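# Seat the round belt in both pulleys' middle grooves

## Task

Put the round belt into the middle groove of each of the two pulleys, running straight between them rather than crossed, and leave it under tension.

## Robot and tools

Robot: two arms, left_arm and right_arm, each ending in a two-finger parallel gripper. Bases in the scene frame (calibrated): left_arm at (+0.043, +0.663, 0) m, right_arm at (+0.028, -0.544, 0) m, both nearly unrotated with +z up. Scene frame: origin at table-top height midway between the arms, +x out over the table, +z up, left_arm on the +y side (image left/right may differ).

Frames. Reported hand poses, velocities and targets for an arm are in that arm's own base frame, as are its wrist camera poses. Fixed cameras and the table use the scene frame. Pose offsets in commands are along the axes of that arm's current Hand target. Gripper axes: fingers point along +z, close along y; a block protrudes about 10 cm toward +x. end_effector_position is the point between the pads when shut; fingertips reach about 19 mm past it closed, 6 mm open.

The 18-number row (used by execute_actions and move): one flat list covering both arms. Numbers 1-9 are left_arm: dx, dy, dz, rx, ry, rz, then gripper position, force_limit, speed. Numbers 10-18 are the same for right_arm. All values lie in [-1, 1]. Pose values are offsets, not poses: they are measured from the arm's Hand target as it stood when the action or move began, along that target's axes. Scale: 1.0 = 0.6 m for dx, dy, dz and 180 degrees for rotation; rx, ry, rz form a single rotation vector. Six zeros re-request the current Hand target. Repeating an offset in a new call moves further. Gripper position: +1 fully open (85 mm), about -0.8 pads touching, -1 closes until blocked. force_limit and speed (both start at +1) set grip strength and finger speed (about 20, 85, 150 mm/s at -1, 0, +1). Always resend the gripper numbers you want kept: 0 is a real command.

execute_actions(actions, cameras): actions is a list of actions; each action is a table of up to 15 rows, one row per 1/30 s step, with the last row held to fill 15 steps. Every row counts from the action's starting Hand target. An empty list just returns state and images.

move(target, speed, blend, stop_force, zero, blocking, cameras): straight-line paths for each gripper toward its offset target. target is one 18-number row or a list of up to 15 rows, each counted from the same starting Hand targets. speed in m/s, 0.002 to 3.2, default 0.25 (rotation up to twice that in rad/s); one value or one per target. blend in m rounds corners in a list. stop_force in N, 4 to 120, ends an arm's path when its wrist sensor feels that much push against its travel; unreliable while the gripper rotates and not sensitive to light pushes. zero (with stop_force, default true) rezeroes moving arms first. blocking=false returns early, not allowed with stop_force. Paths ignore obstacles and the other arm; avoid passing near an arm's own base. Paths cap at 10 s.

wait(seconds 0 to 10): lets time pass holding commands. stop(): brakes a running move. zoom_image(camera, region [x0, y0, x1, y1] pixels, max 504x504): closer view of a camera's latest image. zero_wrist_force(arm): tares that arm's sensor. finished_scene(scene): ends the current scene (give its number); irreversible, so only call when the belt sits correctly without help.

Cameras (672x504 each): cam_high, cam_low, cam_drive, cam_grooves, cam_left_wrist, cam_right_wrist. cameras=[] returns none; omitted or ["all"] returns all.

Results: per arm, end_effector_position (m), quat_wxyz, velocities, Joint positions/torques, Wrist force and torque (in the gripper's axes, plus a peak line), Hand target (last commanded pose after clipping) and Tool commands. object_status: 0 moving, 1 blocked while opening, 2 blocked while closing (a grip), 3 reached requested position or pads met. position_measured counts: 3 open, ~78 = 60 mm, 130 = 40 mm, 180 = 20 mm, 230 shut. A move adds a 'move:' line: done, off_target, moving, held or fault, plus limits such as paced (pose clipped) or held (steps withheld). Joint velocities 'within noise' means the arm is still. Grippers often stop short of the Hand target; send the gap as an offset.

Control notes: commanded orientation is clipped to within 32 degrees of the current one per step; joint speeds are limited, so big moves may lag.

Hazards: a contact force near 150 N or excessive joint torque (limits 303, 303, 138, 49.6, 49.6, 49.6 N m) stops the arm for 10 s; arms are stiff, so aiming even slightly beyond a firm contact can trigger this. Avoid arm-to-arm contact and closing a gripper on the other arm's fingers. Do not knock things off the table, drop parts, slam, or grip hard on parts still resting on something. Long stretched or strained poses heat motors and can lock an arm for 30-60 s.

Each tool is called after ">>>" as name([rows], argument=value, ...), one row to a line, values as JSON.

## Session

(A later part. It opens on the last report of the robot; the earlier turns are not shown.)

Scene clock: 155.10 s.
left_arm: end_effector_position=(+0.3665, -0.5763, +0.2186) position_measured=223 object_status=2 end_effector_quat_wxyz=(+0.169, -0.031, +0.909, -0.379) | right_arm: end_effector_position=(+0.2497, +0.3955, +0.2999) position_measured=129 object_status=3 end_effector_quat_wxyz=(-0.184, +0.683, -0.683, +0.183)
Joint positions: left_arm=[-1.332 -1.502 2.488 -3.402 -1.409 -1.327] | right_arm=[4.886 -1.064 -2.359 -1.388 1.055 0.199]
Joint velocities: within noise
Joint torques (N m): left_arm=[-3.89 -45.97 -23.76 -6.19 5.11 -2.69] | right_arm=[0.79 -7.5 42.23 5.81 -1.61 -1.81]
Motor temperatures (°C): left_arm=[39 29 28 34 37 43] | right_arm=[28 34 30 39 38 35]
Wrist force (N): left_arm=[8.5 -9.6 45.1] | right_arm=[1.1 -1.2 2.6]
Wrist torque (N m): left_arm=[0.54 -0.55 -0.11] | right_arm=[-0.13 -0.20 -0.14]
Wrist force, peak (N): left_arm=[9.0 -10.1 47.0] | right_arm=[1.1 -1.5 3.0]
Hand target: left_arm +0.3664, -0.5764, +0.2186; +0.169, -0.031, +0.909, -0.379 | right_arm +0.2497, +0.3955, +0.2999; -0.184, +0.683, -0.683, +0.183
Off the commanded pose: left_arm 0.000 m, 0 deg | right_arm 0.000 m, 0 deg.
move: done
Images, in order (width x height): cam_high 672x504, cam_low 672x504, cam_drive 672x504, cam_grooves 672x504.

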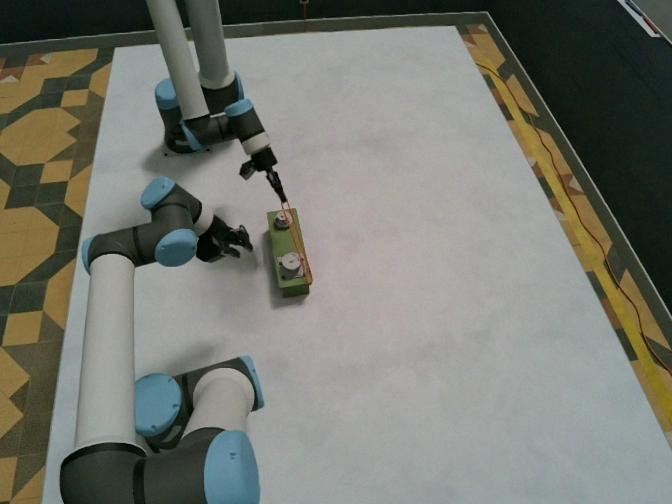

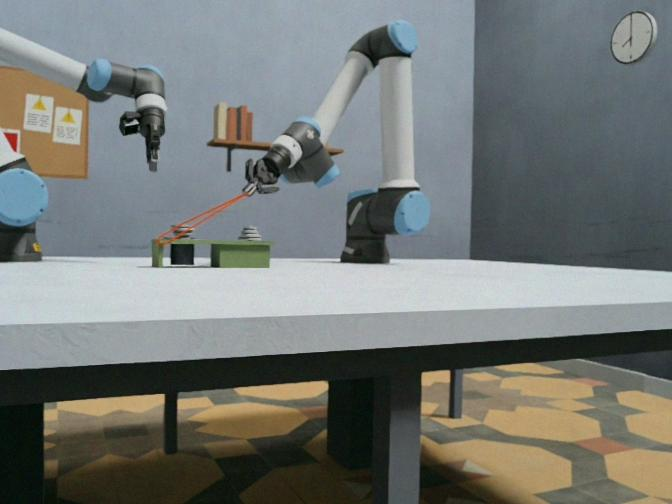

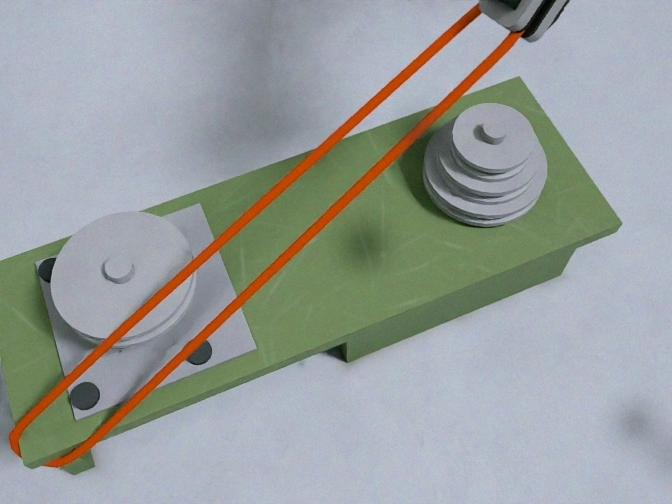

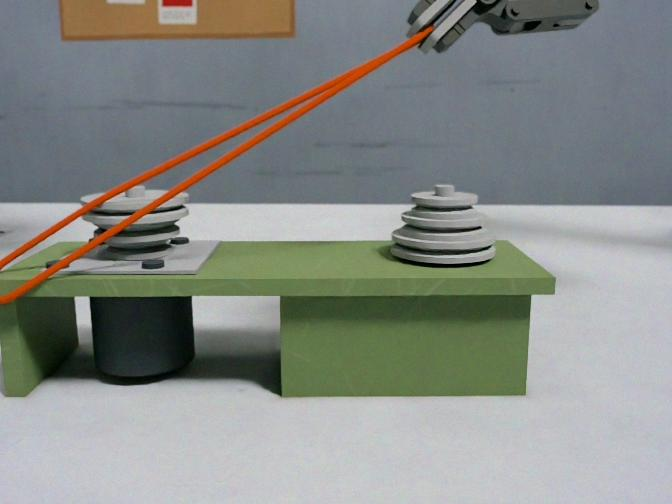

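>>> move(target=[0.033,-0.1,0.1,0,0,0,-1,-0.2,-0.7,0,0,0,0,0,0,0,-0.3,-0.5], speed=0.12)

>>> zoom_image(camera="cam_high", region=[230, 180, 390, 310])

>>> zoom_image(camera="cam_low", region=[130, 170, 300, 290])

Scene clock: 156.57 s.
left_arm: end_effector_position=(+0.3633, -0.6634, +0.2155) position_measured=223 object_status=2 end_effector_quat_wxyz=(+0.169, -0.031, +0.909, -0.379) | right_arm: end_effector_position=(+0.2497, +0.3955, +0.2999) position_measured=129 object_status=3 end_effector_quat_wxyz=(-0.184, +0.683, -0.683, +0.183)
Joint positions: left_arm=[-1.378 -1.391 2.359 -3.378 -1.375 -1.358] | right_arm=[4.886 -1.064 -2.359 -1.388 1.055 0.199]
Joint velocities: within noise
Joint torques (N m): left_arm=[14.95 -55 -26.15 -7.01 -3.01 2.14] | right_arm=[1.2 -7.13 42.01 6.45 -1.18 -1.83]
Motor temperatures (°C): left_arm=[39 29 28 34 37 43] | right_arm=[28 34 30 39 38 35]
Wrist force (N): left_arm=[3.2 2.3 0.5] | right_arm=[1.1 -0.9 2.6]
Wrist torque (N m): left_arm=[0.33 -0.56 -0.05] | right_arm=[-0.08 -0.21 -0.14]
Wrist force, peak (N): left_arm=[8.7 -9.4 45.4] | right_arm=[1.1 -1.0 3.2]
Hand target: left_arm +0.3634, -0.6634, +0.2156; +0.169, -0.031, +0.909, -0.379 | right_arm +0.2497, +0.3955, +0.2999; -0.184, +0.683, -0.683, +0.183
Off the commanded pose: left_arm 0.000 m, 0 deg | right_arm 0.000 m, 0 deg.
move: done

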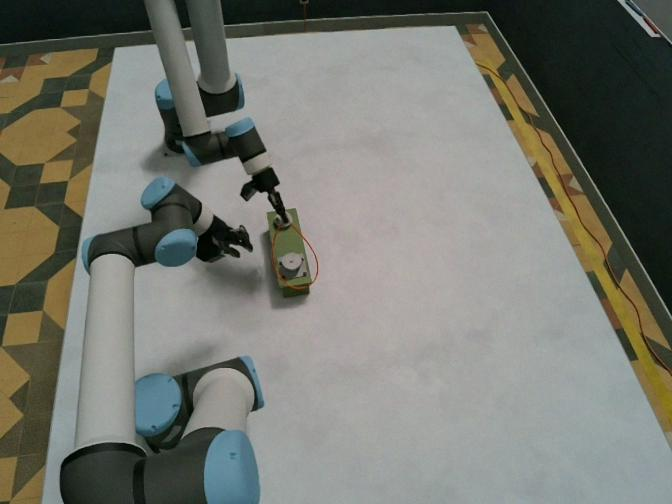

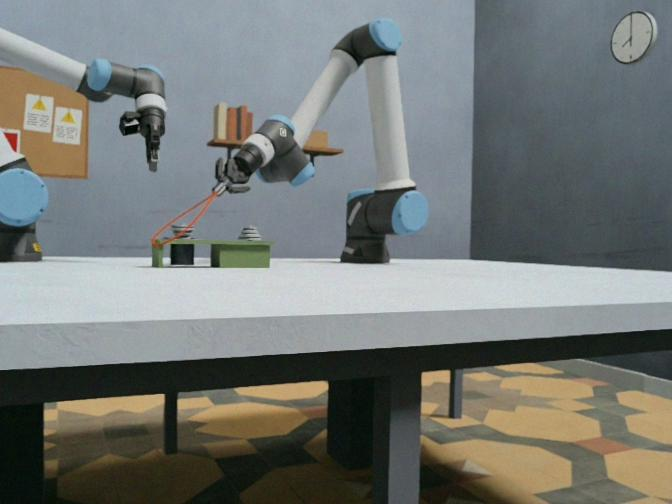

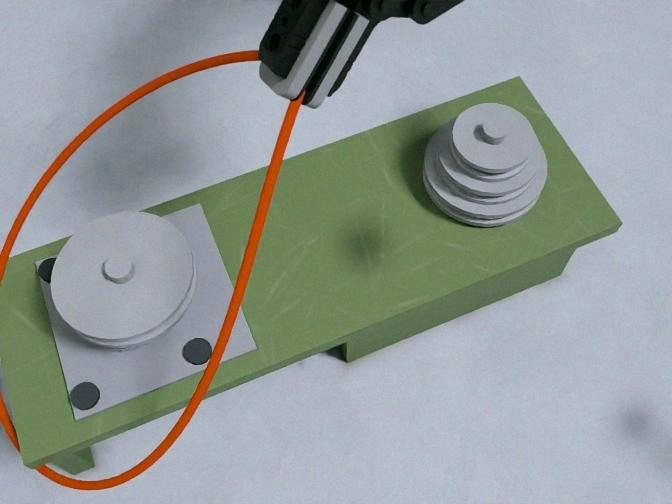

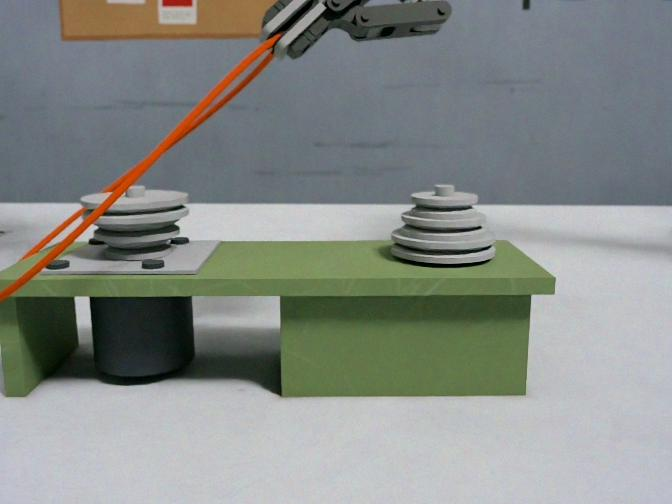

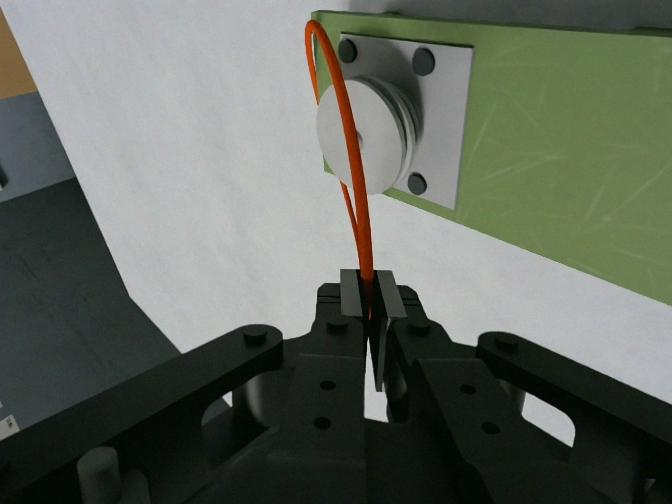

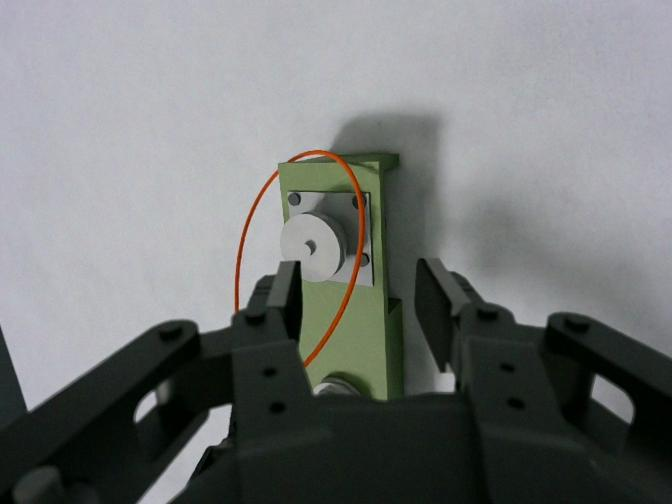

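Scaled by 3.150 from the camera's 672x504 image, which has a finer 960x720 frame.

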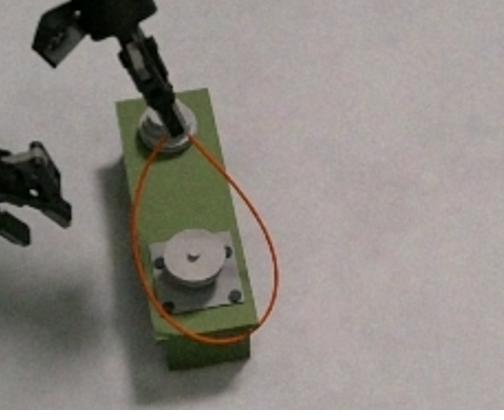

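Scaled by 2.965 from the camera's 672x504 image, which has a finer 960x720 frame.

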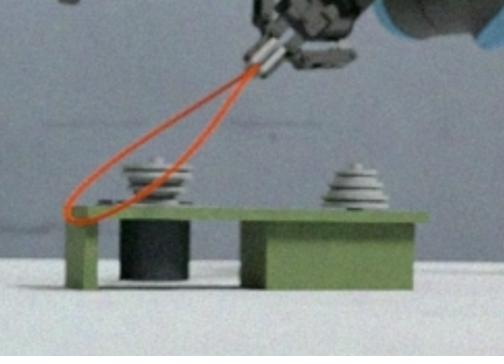

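>>> move(target=[-0.0185,-0.0392,-0.0389,0,0,0,-1,-0.2,-0.7,0,0,0,0,0,0,0,-0.3,-0.5], speed=0.12)

>>> zoom_image(camera="cam_low", region=[130, 170, 300, 290])

Scene clock: 157.60 s.
left_arm: end_effector_position=(+0.3644, -0.6623, +0.2507) position_measured=223 object_status=2 end_effector_quat_wxyz=(+0.169, -0.031, +0.909, -0.379) | right_arm: end_effector_position=(+0.2497, +0.3955, +0.2999) position_measured=129 object_status=3 end_effector_quat_wxyz=(-0.184, +0.683, -0.683, +0.183)
Joint positions: left_arm=[-1.375 -1.456 2.339 -3.294 -1.377 -1.357] | right_arm=[4.886 -1.064 -2.359 -1.388 1.055 0.199]
Joint velocities: within noise
Joint torques (N m): left_arm=[4.29 -38.12 -19.83 -4.88 -1.56 0.2] | right_arm=[2.28 -8.61 41.46 6.91 -0.9 -1.74]
Motor temperatures (°C): left_arm=[39 29 28 34 37 43] | right_arm=[28 34 30 39 38 35]
Wrist force (N): left_arm=[3.2 2.0 0.6] | right_arm=[1.0 -1.2 2.7]
Wrist torque (N m): left_arm=[0.26 -0.56 -0.06] | right_arm=[-0.13 -0.18 -0.14]
Wrist force, peak (N): left_arm=[3.5 3.3 1.4] | right_arm=[1.6 -1.4 2.8]
Hand target: left_arm +0.3644, -0.6622, +0.2505; +0.169, -0.031, +0.909, -0.379 | right_arm +0.2497, +0.3955, +0.2999; -0.184, +0.683, -0.683, +0.183
Off the commanded pose: left_arm 0.000 m, 0 deg | right_arm 0.000 m, 0 deg.
move: done

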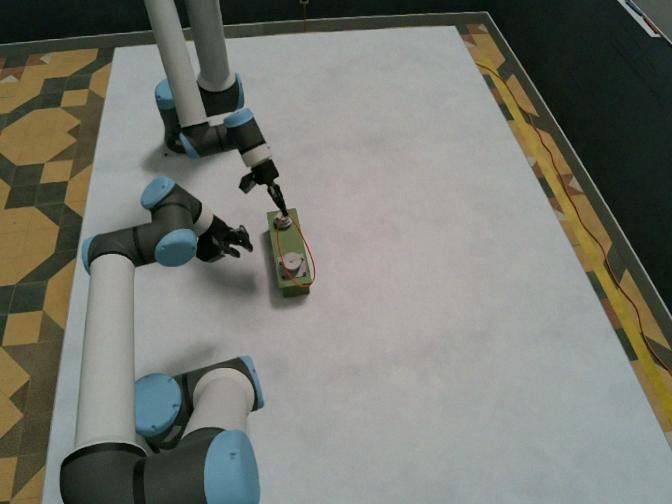

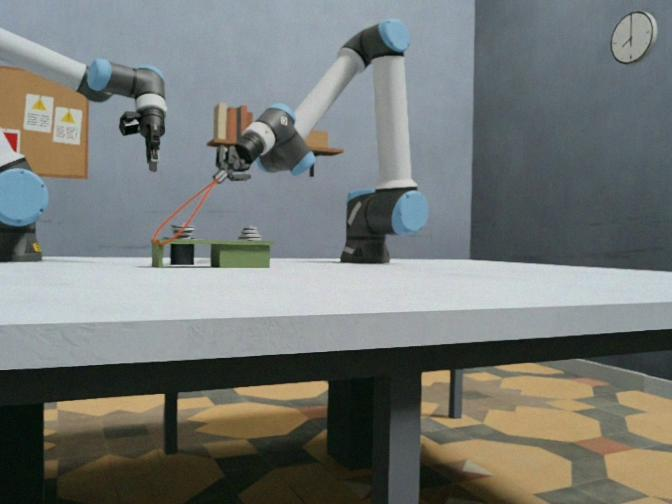

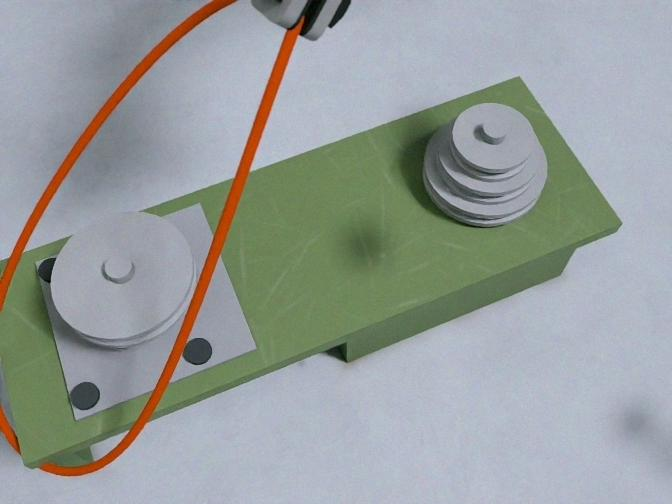

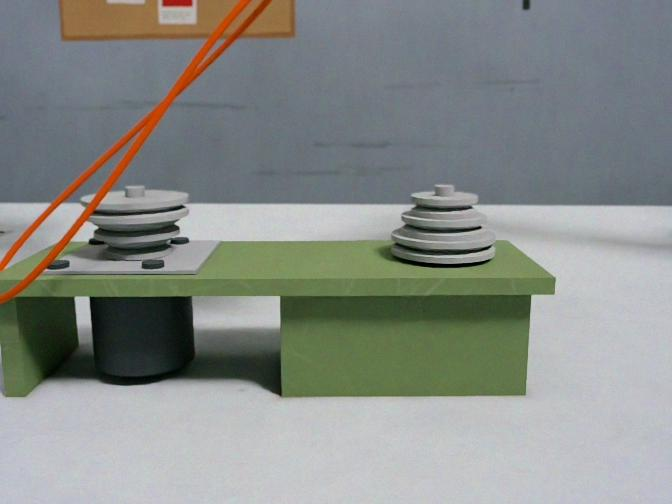

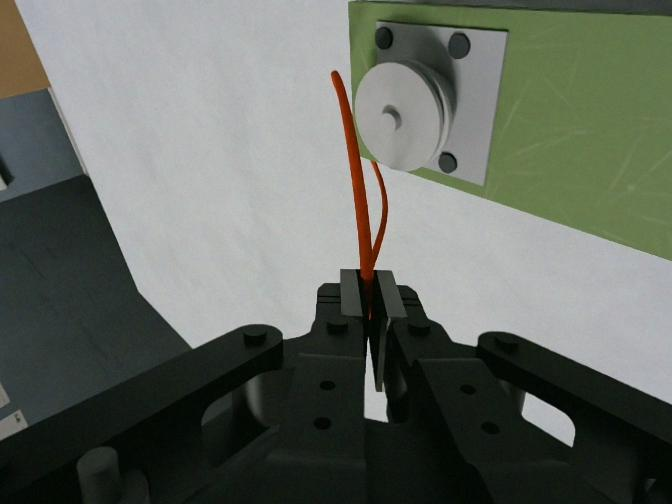

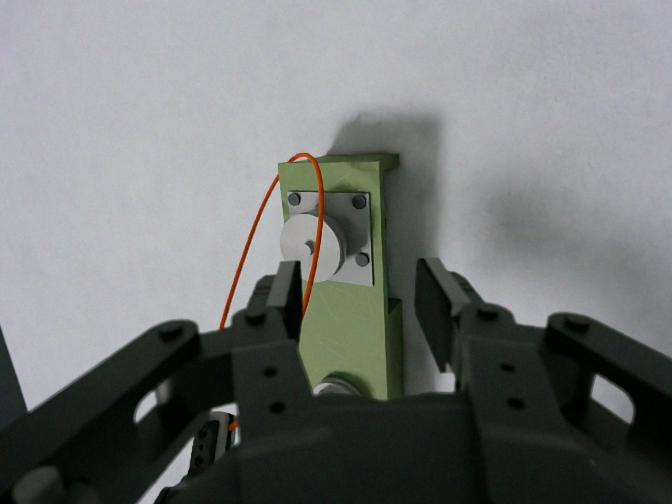

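Scaled by 2.965 from the camera's 672x504 image, which has a finer 960x720 frame.

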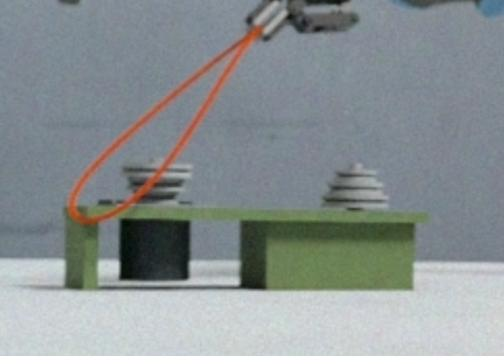

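>>> move(target=[0.03,-0.075,-0.03,0,0,0,-1,-0.2,-0.7,0,0,0,0,0,0,0,-0.3,-0.5], speed=0.12, cameras=["cam_drive","cam_grooves","cam_high","cam_right_wrist"])

Scene clock: 158.57 s.
left_arm: end_effector_position=(+0.3383, -0.6854, +0.2889) position_measured=223 object_status=2 end_effector_quat_wxyz=(+0.169, -0.031, +0.909, -0.379) | right_arm: end_effector_position=(+0.2497, +0.3955, +0.2999) position_measured=129 object_status=3 end_effector_quat_wxyz=(-0.184, +0.683, -0.683, +0.183)
Joint positions: left_arm=[-1.433 -1.508 2.298 -3.191 -1.335 -1.396] | right_arm=[4.886 -1.064 -2.359 -1.388 1.055 0.199]
Joint velocities: within noise
Joint torques (N m): left_arm=[1.53 -36.83 -26.06 -4.95 -2.4 1.49] | right_arm=[1.92 -8.07 40.52 6.91 -0.82 -1.64]
Motor temperatures (°C): left_arm=[39 29 28 34 37 43] | right_arm=[28 34 30 39 38 35]
Wrist force (N): left_arm=[3.3 3.0 3.7] | right_arm=[1.1 -1.1 2.3]
Wrist torque (N m): left_arm=[0.29 -0.56 -0.04] | right_arm=[-0.11 -0.19 -0.14]
Wrist force, peak (N): left_arm=[3.2 3.6 4.3] | right_arm=[1.2 -1.3 3.1]
Hand target: left_arm +0.3383, -0.6853, +0.2887; +0.169, -0.031, +0.909, -0.379 | right_arm +0.2497, +0.3955, +0.2999; -0.184, +0.683, -0.683, +0.183
Off the commanded pose: left_arm 0.000 m, 0 deg | right_arm 0.000 m, 0 deg.
move: done
Images, in order (width x height): cam_high 672x504, cam_drive 672x504, cam_grooves 672x504, cam_right_wrist 672x504.

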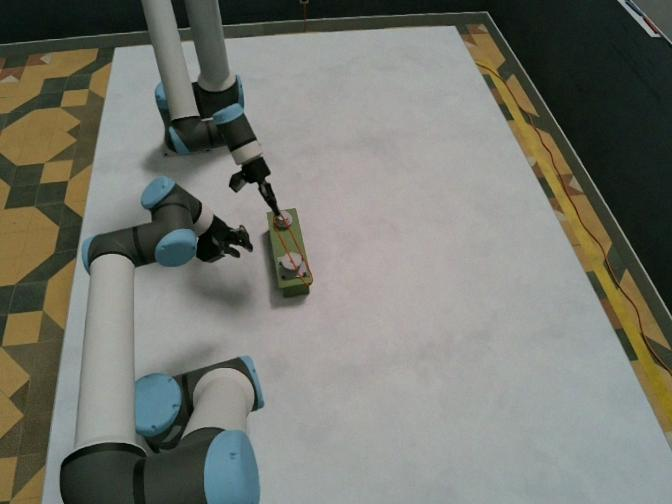

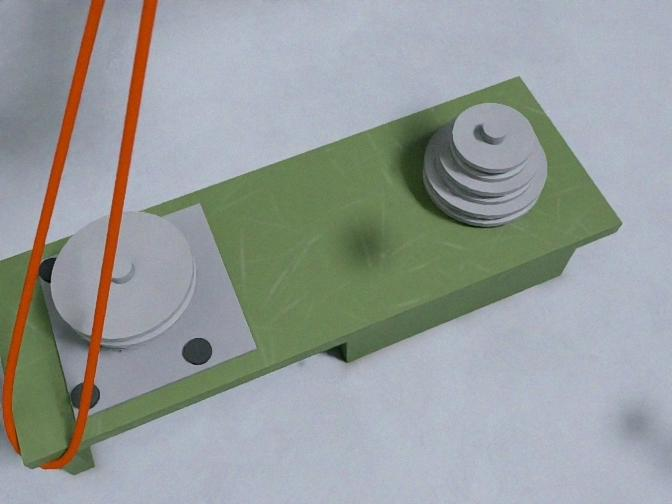

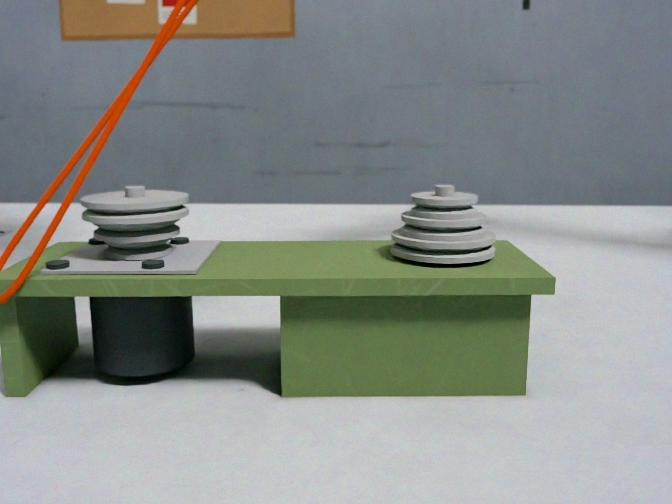

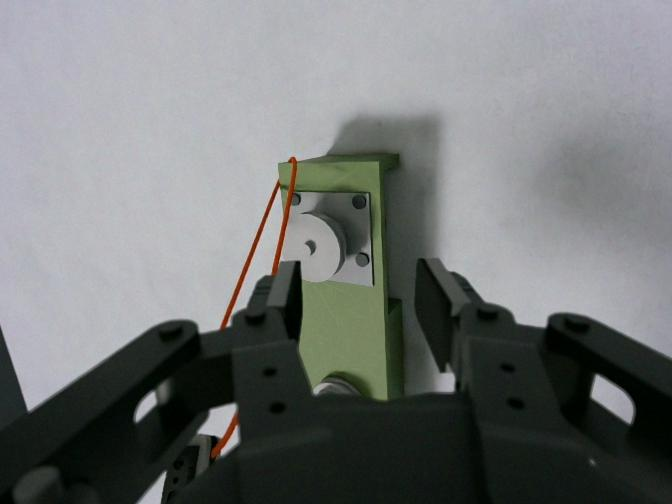

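>>> move([
  [0,0,0,0,0,0,-1,-0.2,-0.7,0.333,-0.042,-0.072,-0.131,0.131,0.487,0,-0.3,-0.5],
  [-0.031,-0.131,0.252,0,0,0,-1,-0.2,-0.7,0.333,-0.042,-0.072,-0.131,0.131,0.487,0,-0.3,-0.5],
  [-0.102,-0.306,0.0885,0,0,0,-1,-0.2,-0.7,0.333,-0.042,-0.072,-0.131,0.131,0.487,0,-0.3,-0.5],
], speed=0.2)

Scene clock: 165.50 s.
left_arm: end_effector_position=(+0.4003, -0.8406, +0.3997) position_measured=223 object_status=2 end_effector_quat_wxyz=(+0.169, -0.031, +0.909, -0.379) | right_arm: end_effector_position=(+0.2500, +0.1957, +0.3499) position_measured=129 object_status=3 end_effector_quat_wxyz=(+0.000, -0.001, +1.000, +0.000)
Joint positions: left_arm=[-1.375 -1.374 1.896 -2.932 -1.378 -1.356] | right_arm=[4.386 -0.803 -2.317 -1.593 1.571 1.243]
Joint velocities: within noise
Joint torques (N m): left_arm=[-14.8 -66.67 -40.52 -2.78 1.48 -2.05] | right_arm=[-5.41 -26.62 51.59 3.59 -3.13 1.98]
Motor temperatures (°C): left_arm=[39 29 28 34 37 43] | right_arm=[28 34 30 39 38 35]
Wrist force (N): left_arm=[3.1 2.0 0.4] | right_arm=[1.1 -0.8 2.6]
Wrist torque (N m): left_arm=[0.31 -0.53 -0.06] | right_arm=[-0.10 -0.17 0.01]
Wrist force, peak (N): left_arm=[4.2 4.8 3.4] | right_arm=[0.7 -0.9 3.5]
Hand target: left_arm +0.4002, -0.8406, +0.3997; +0.169, -0.031, +0.909, -0.379 | right_arm +0.2500, +0.1957, +0.3499; +0.000, -0.001, +1.000, +0.000
Off the commanded pose: left_arm 0.000 m, 0 deg | right_arm 0.000 m, 0 deg.
move: done

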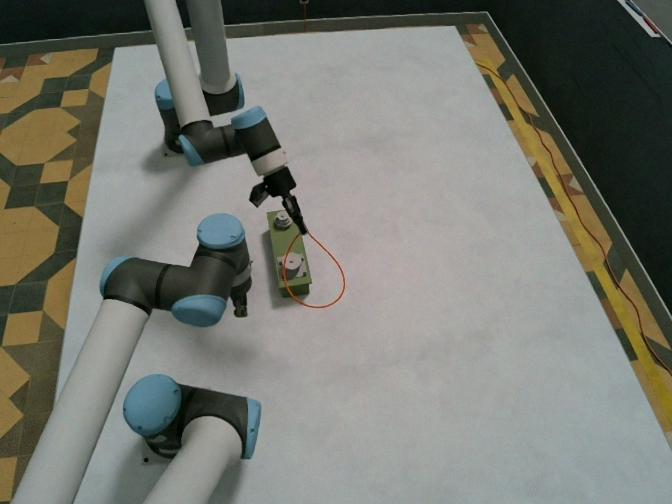

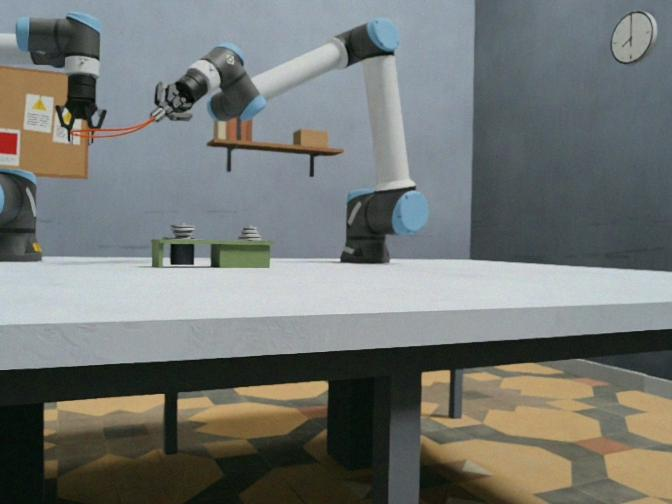

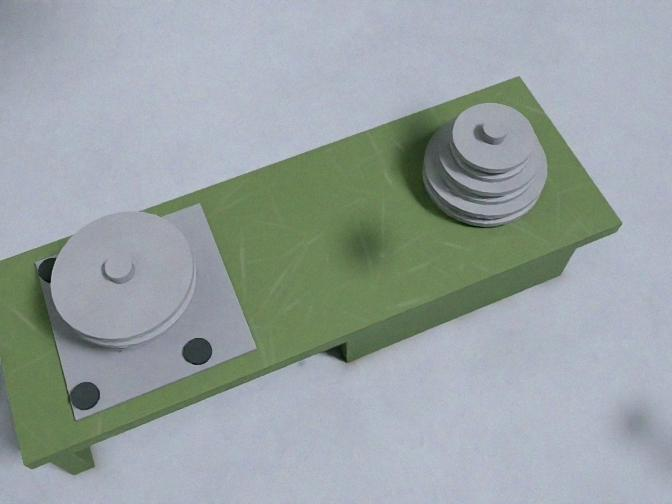

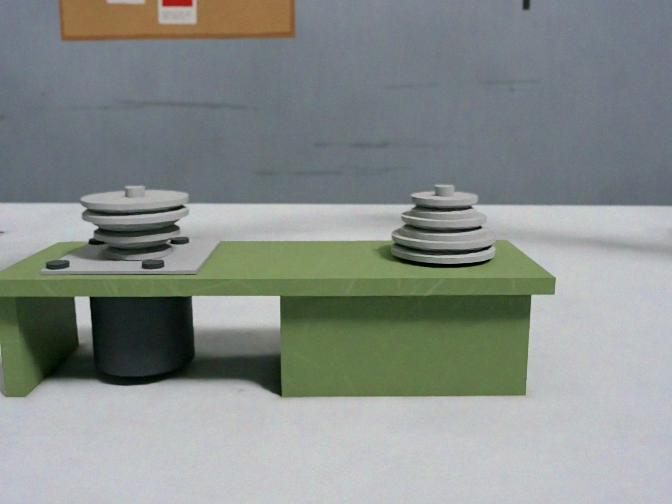

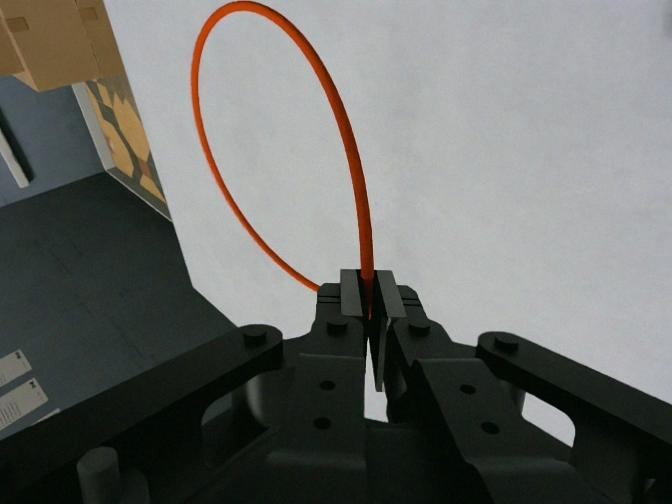

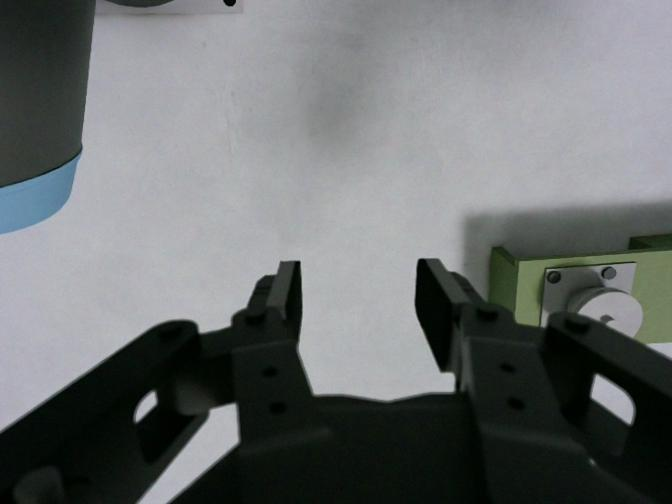

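>>> move(target=[0.033,0.396,-0.1835,-0.029,0.1085,-0.018,-1,-0.2,-0.7,0,0,0,0,0,0,0,-0.3,-0.5], speed=0.2)

>>> zoom_image(camera="cam_high", region=[230, 180, 390, 310])

>>> zoom_image(camera="cam_low", region=[130, 110, 300, 290])

Scene clock: 167.53 s.
left_arm: end_effector_position=(+0.3623, -0.6006, +0.3002) position_measured=223 object_status=2 end_effector_quat_wxyz=(+0.000, +0.001, +0.940, -0.342) | right_arm: end_effector_position=(+0.2500, +0.1957, +0.3499) position_measured=129 object_status=3 end_effector_quat_wxyz=(+0.000, -0.001, +1.000, +0.000)
Joint positions: left_arm=[-1.177 -1.607 2.264 -2.886 -1.82 -1.261] | right_arm=[4.386 -0.803 -2.317 -1.593 1.571 1.243]
Joint velocities: within noise
Joint torques (N m): left_arm=[7.94 -28.56 -38.25 -7 -3.79 -1.03] | right_arm=[-7.25 -26.75 48.68 2.06 -3.14 1.86]
Motor temperatures (°C): left_arm=[39 29 28 34 37 43] | right_arm=[28 34 30 39 38 35]
Wrist force (N): left_arm=[1.9 1.5 0.7] | right_arm=[1.1 -0.8 2.3]
Wrist torque (N m): left_arm=[0.21 -0.35 -0.03] | right_arm=[-0.09 -0.17 0.01]
Wrist force, peak (N): left_arm=[1.7 4.9 -0.3] | right_arm=[1.0 -1.1 2.8]
Hand target: left_arm +0.3623, -0.6006, +0.3000; +0.000, +0.001, +0.940, -0.342 | right_arm +0.2500, +0.1957, +0.3499; +0.000, -0.001, +1.000, +0.000
Off the commanded pose: left_arm 0.000 m, 0 deg | right_arm 0.000 m, 0 deg.
move: done

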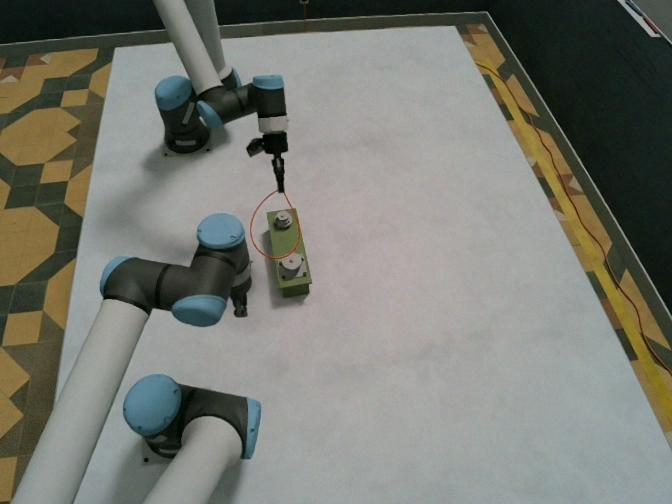

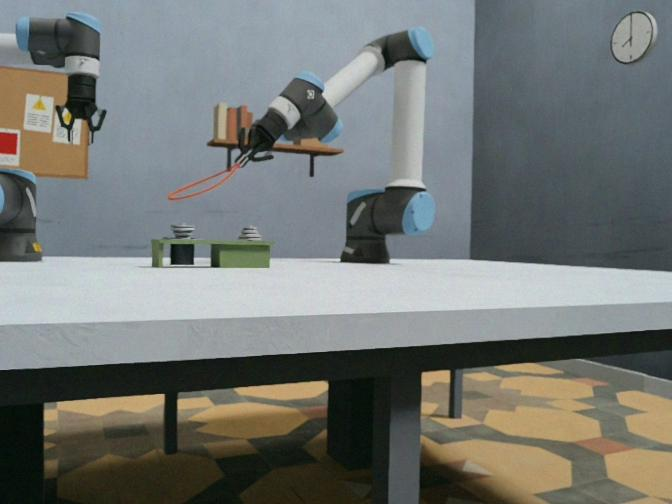

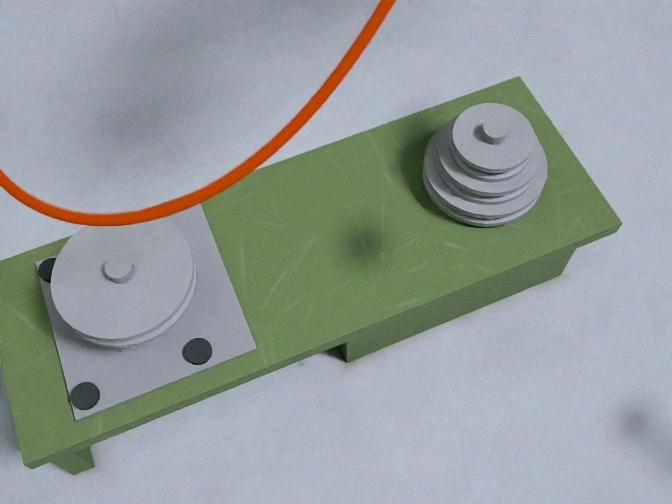

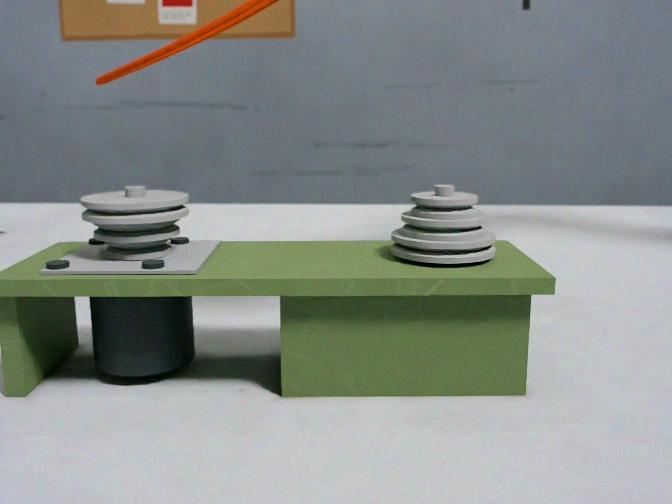

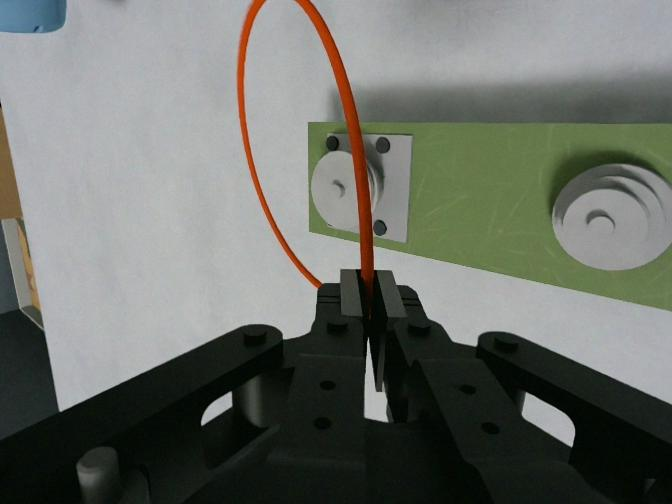

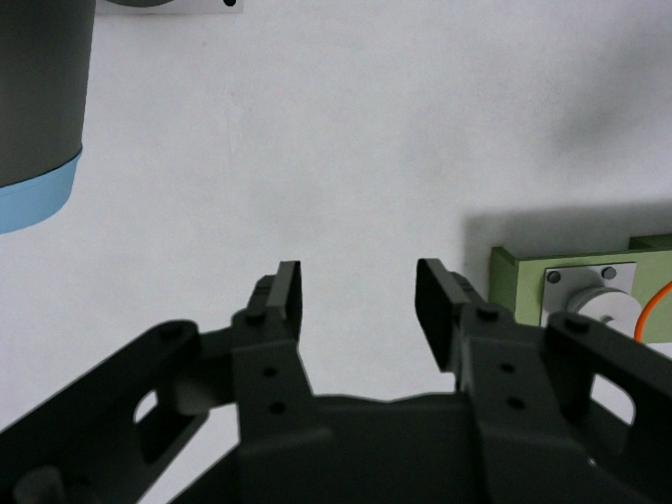

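Scaled by 3.150 from the camera's 672x504 image, which has a finer 960x720 frame.

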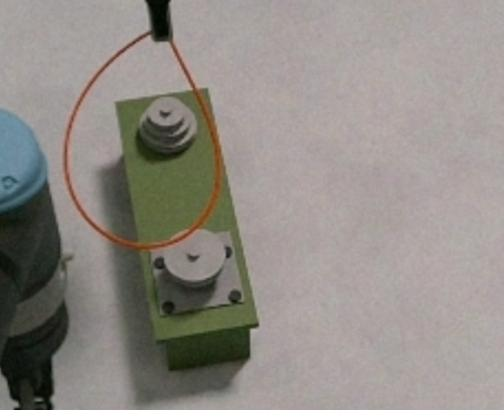

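Scaled by 2.800 from the camera's 672x504 image, which has a finer 960x720 frame.

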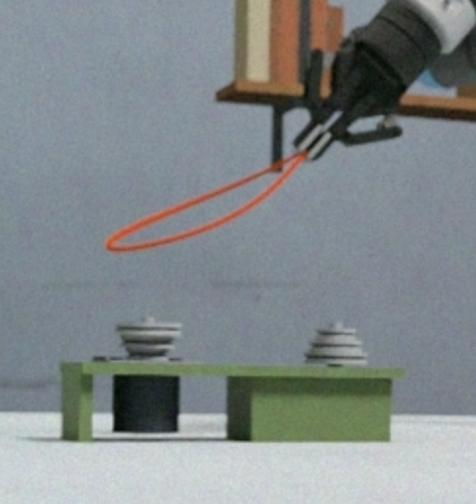

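>>> move(target=[0,0,0,0,-0.0535,-0.064,-1,-0.2,-0.7,-0.228,0.34,0.0833,0,0,0,0.4,-0.3,-0.5], speed=0.2)

>>> zoom_image(camera="cam_high", region=[230, 180, 390, 310])

Scene clock: 169.40 s.
left_arm: end_effector_position=(+0.3621, -0.6005, +0.3001) position_measured=223 object_status=2 end_effector_quat_wxyz=(+0.045, -0.122, +0.932, -0.339) | right_arm: end_effector_position=(+0.3864, +0.3998, +0.2998) position_measured=78 object_status=3 end_effector_quat_wxyz=(+0.000, -0.001, +1.000, +0.000)
Joint positions: left_arm=[-1.268 -1.642 2.304 -2.93 -1.598 -1.538] | right_arm=[4.263 -1.359 -2.132 -1.221 1.571 1.119]
Joint velocities: within noise
Joint torques (N m): left_arm=[17.59 -16.24 -47.99 -4.43 -0.52 -1.21] | right_arm=[9.72 13.83 48.84 4.69 2.69 3.05]
Motor temperatures (°C): left_arm=[39 29 28 34 37 43] | right_arm=[28 34 30 39 38 35]
Wrist force (N): left_arm=[2.5 1.6 0.5] | right_arm=[0.5 -0.6 1.7]
Wrist torque (N m): left_arm=[0.25 -0.43 -0.02] | right_arm=[-0.05 -0.10 0.03]
Wrist force, peak (N): left_arm=[2.6 1.6 0.7] | right_arm=[2.6 -3.5 1.9]
Hand target: left_arm +0.3623, -0.6006, +0.3000; +0.045, -0.122, +0.932, -0.339 | right_arm +0.3864, +0.3999, +0.2998; +0.000, -0.001, +1.000, +0.000
Off the commanded pose: left_arm 0.000 m, 0 deg | right_arm 0.000 m, 0 deg.
move: done

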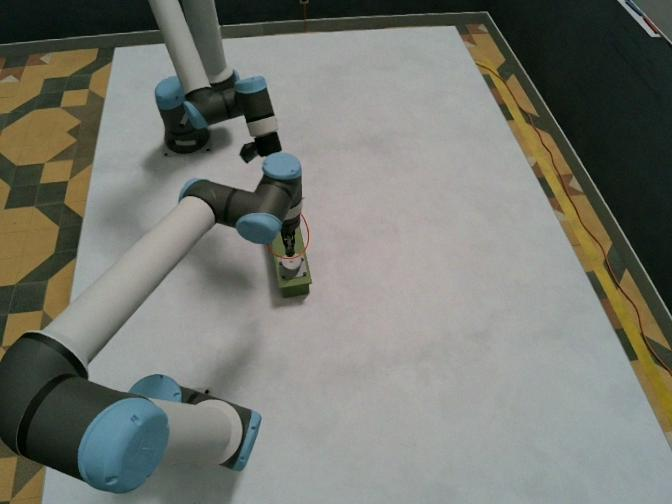

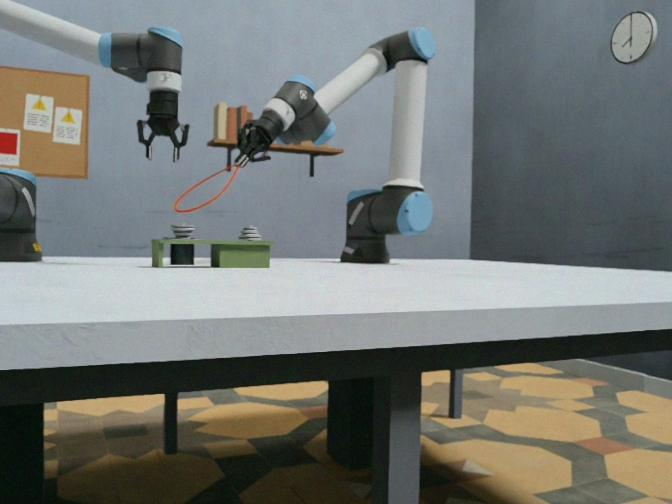

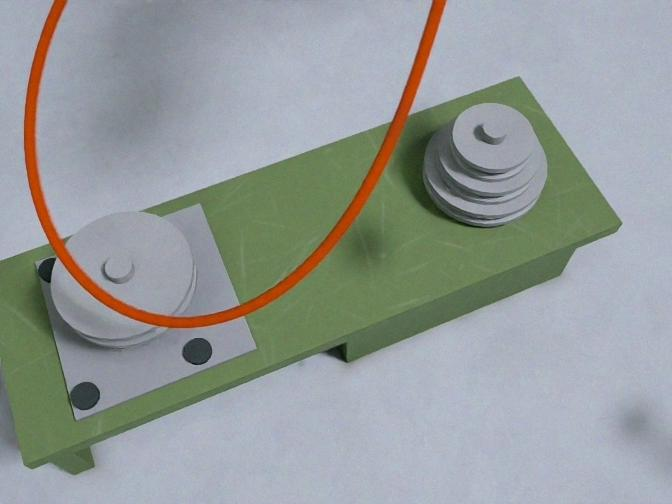

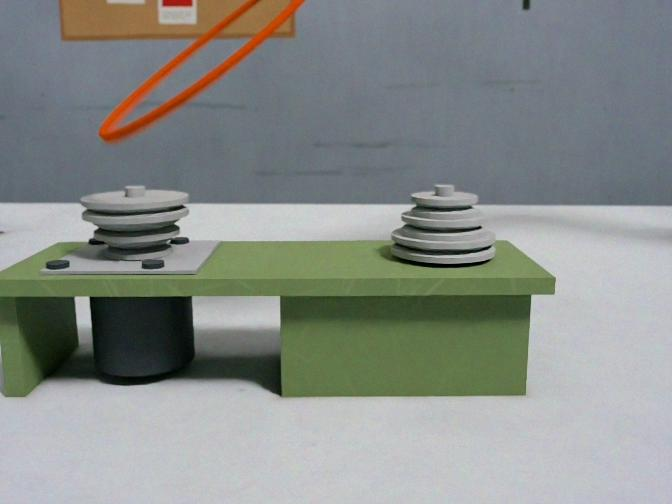

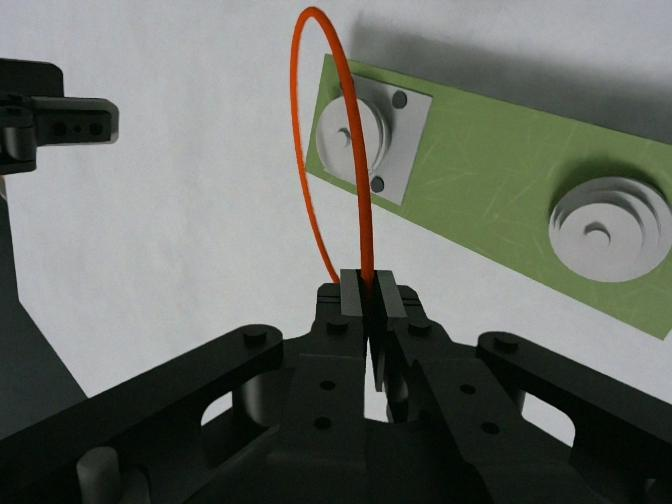

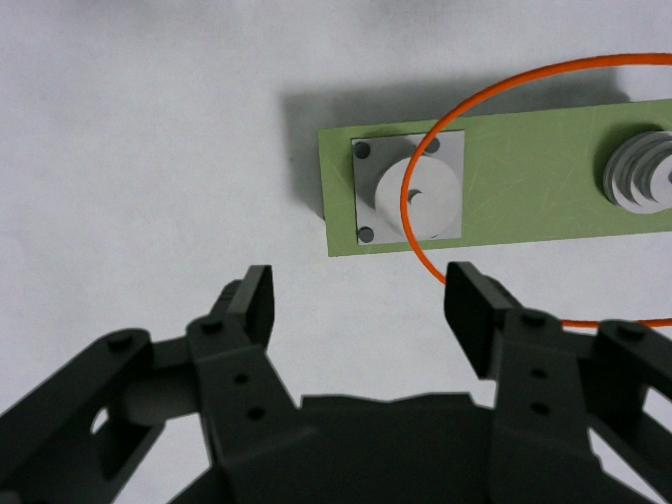

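Scaled by 3.150 from the camera's 672x504 image, which has a finer 960x720 frame.

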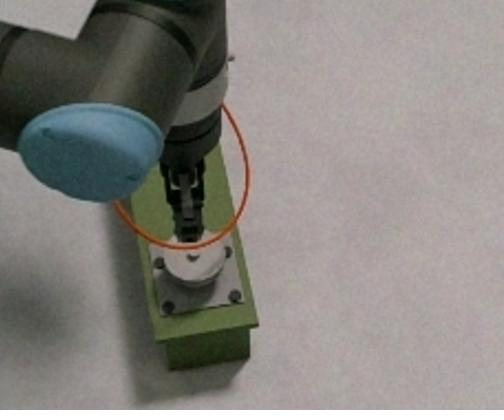

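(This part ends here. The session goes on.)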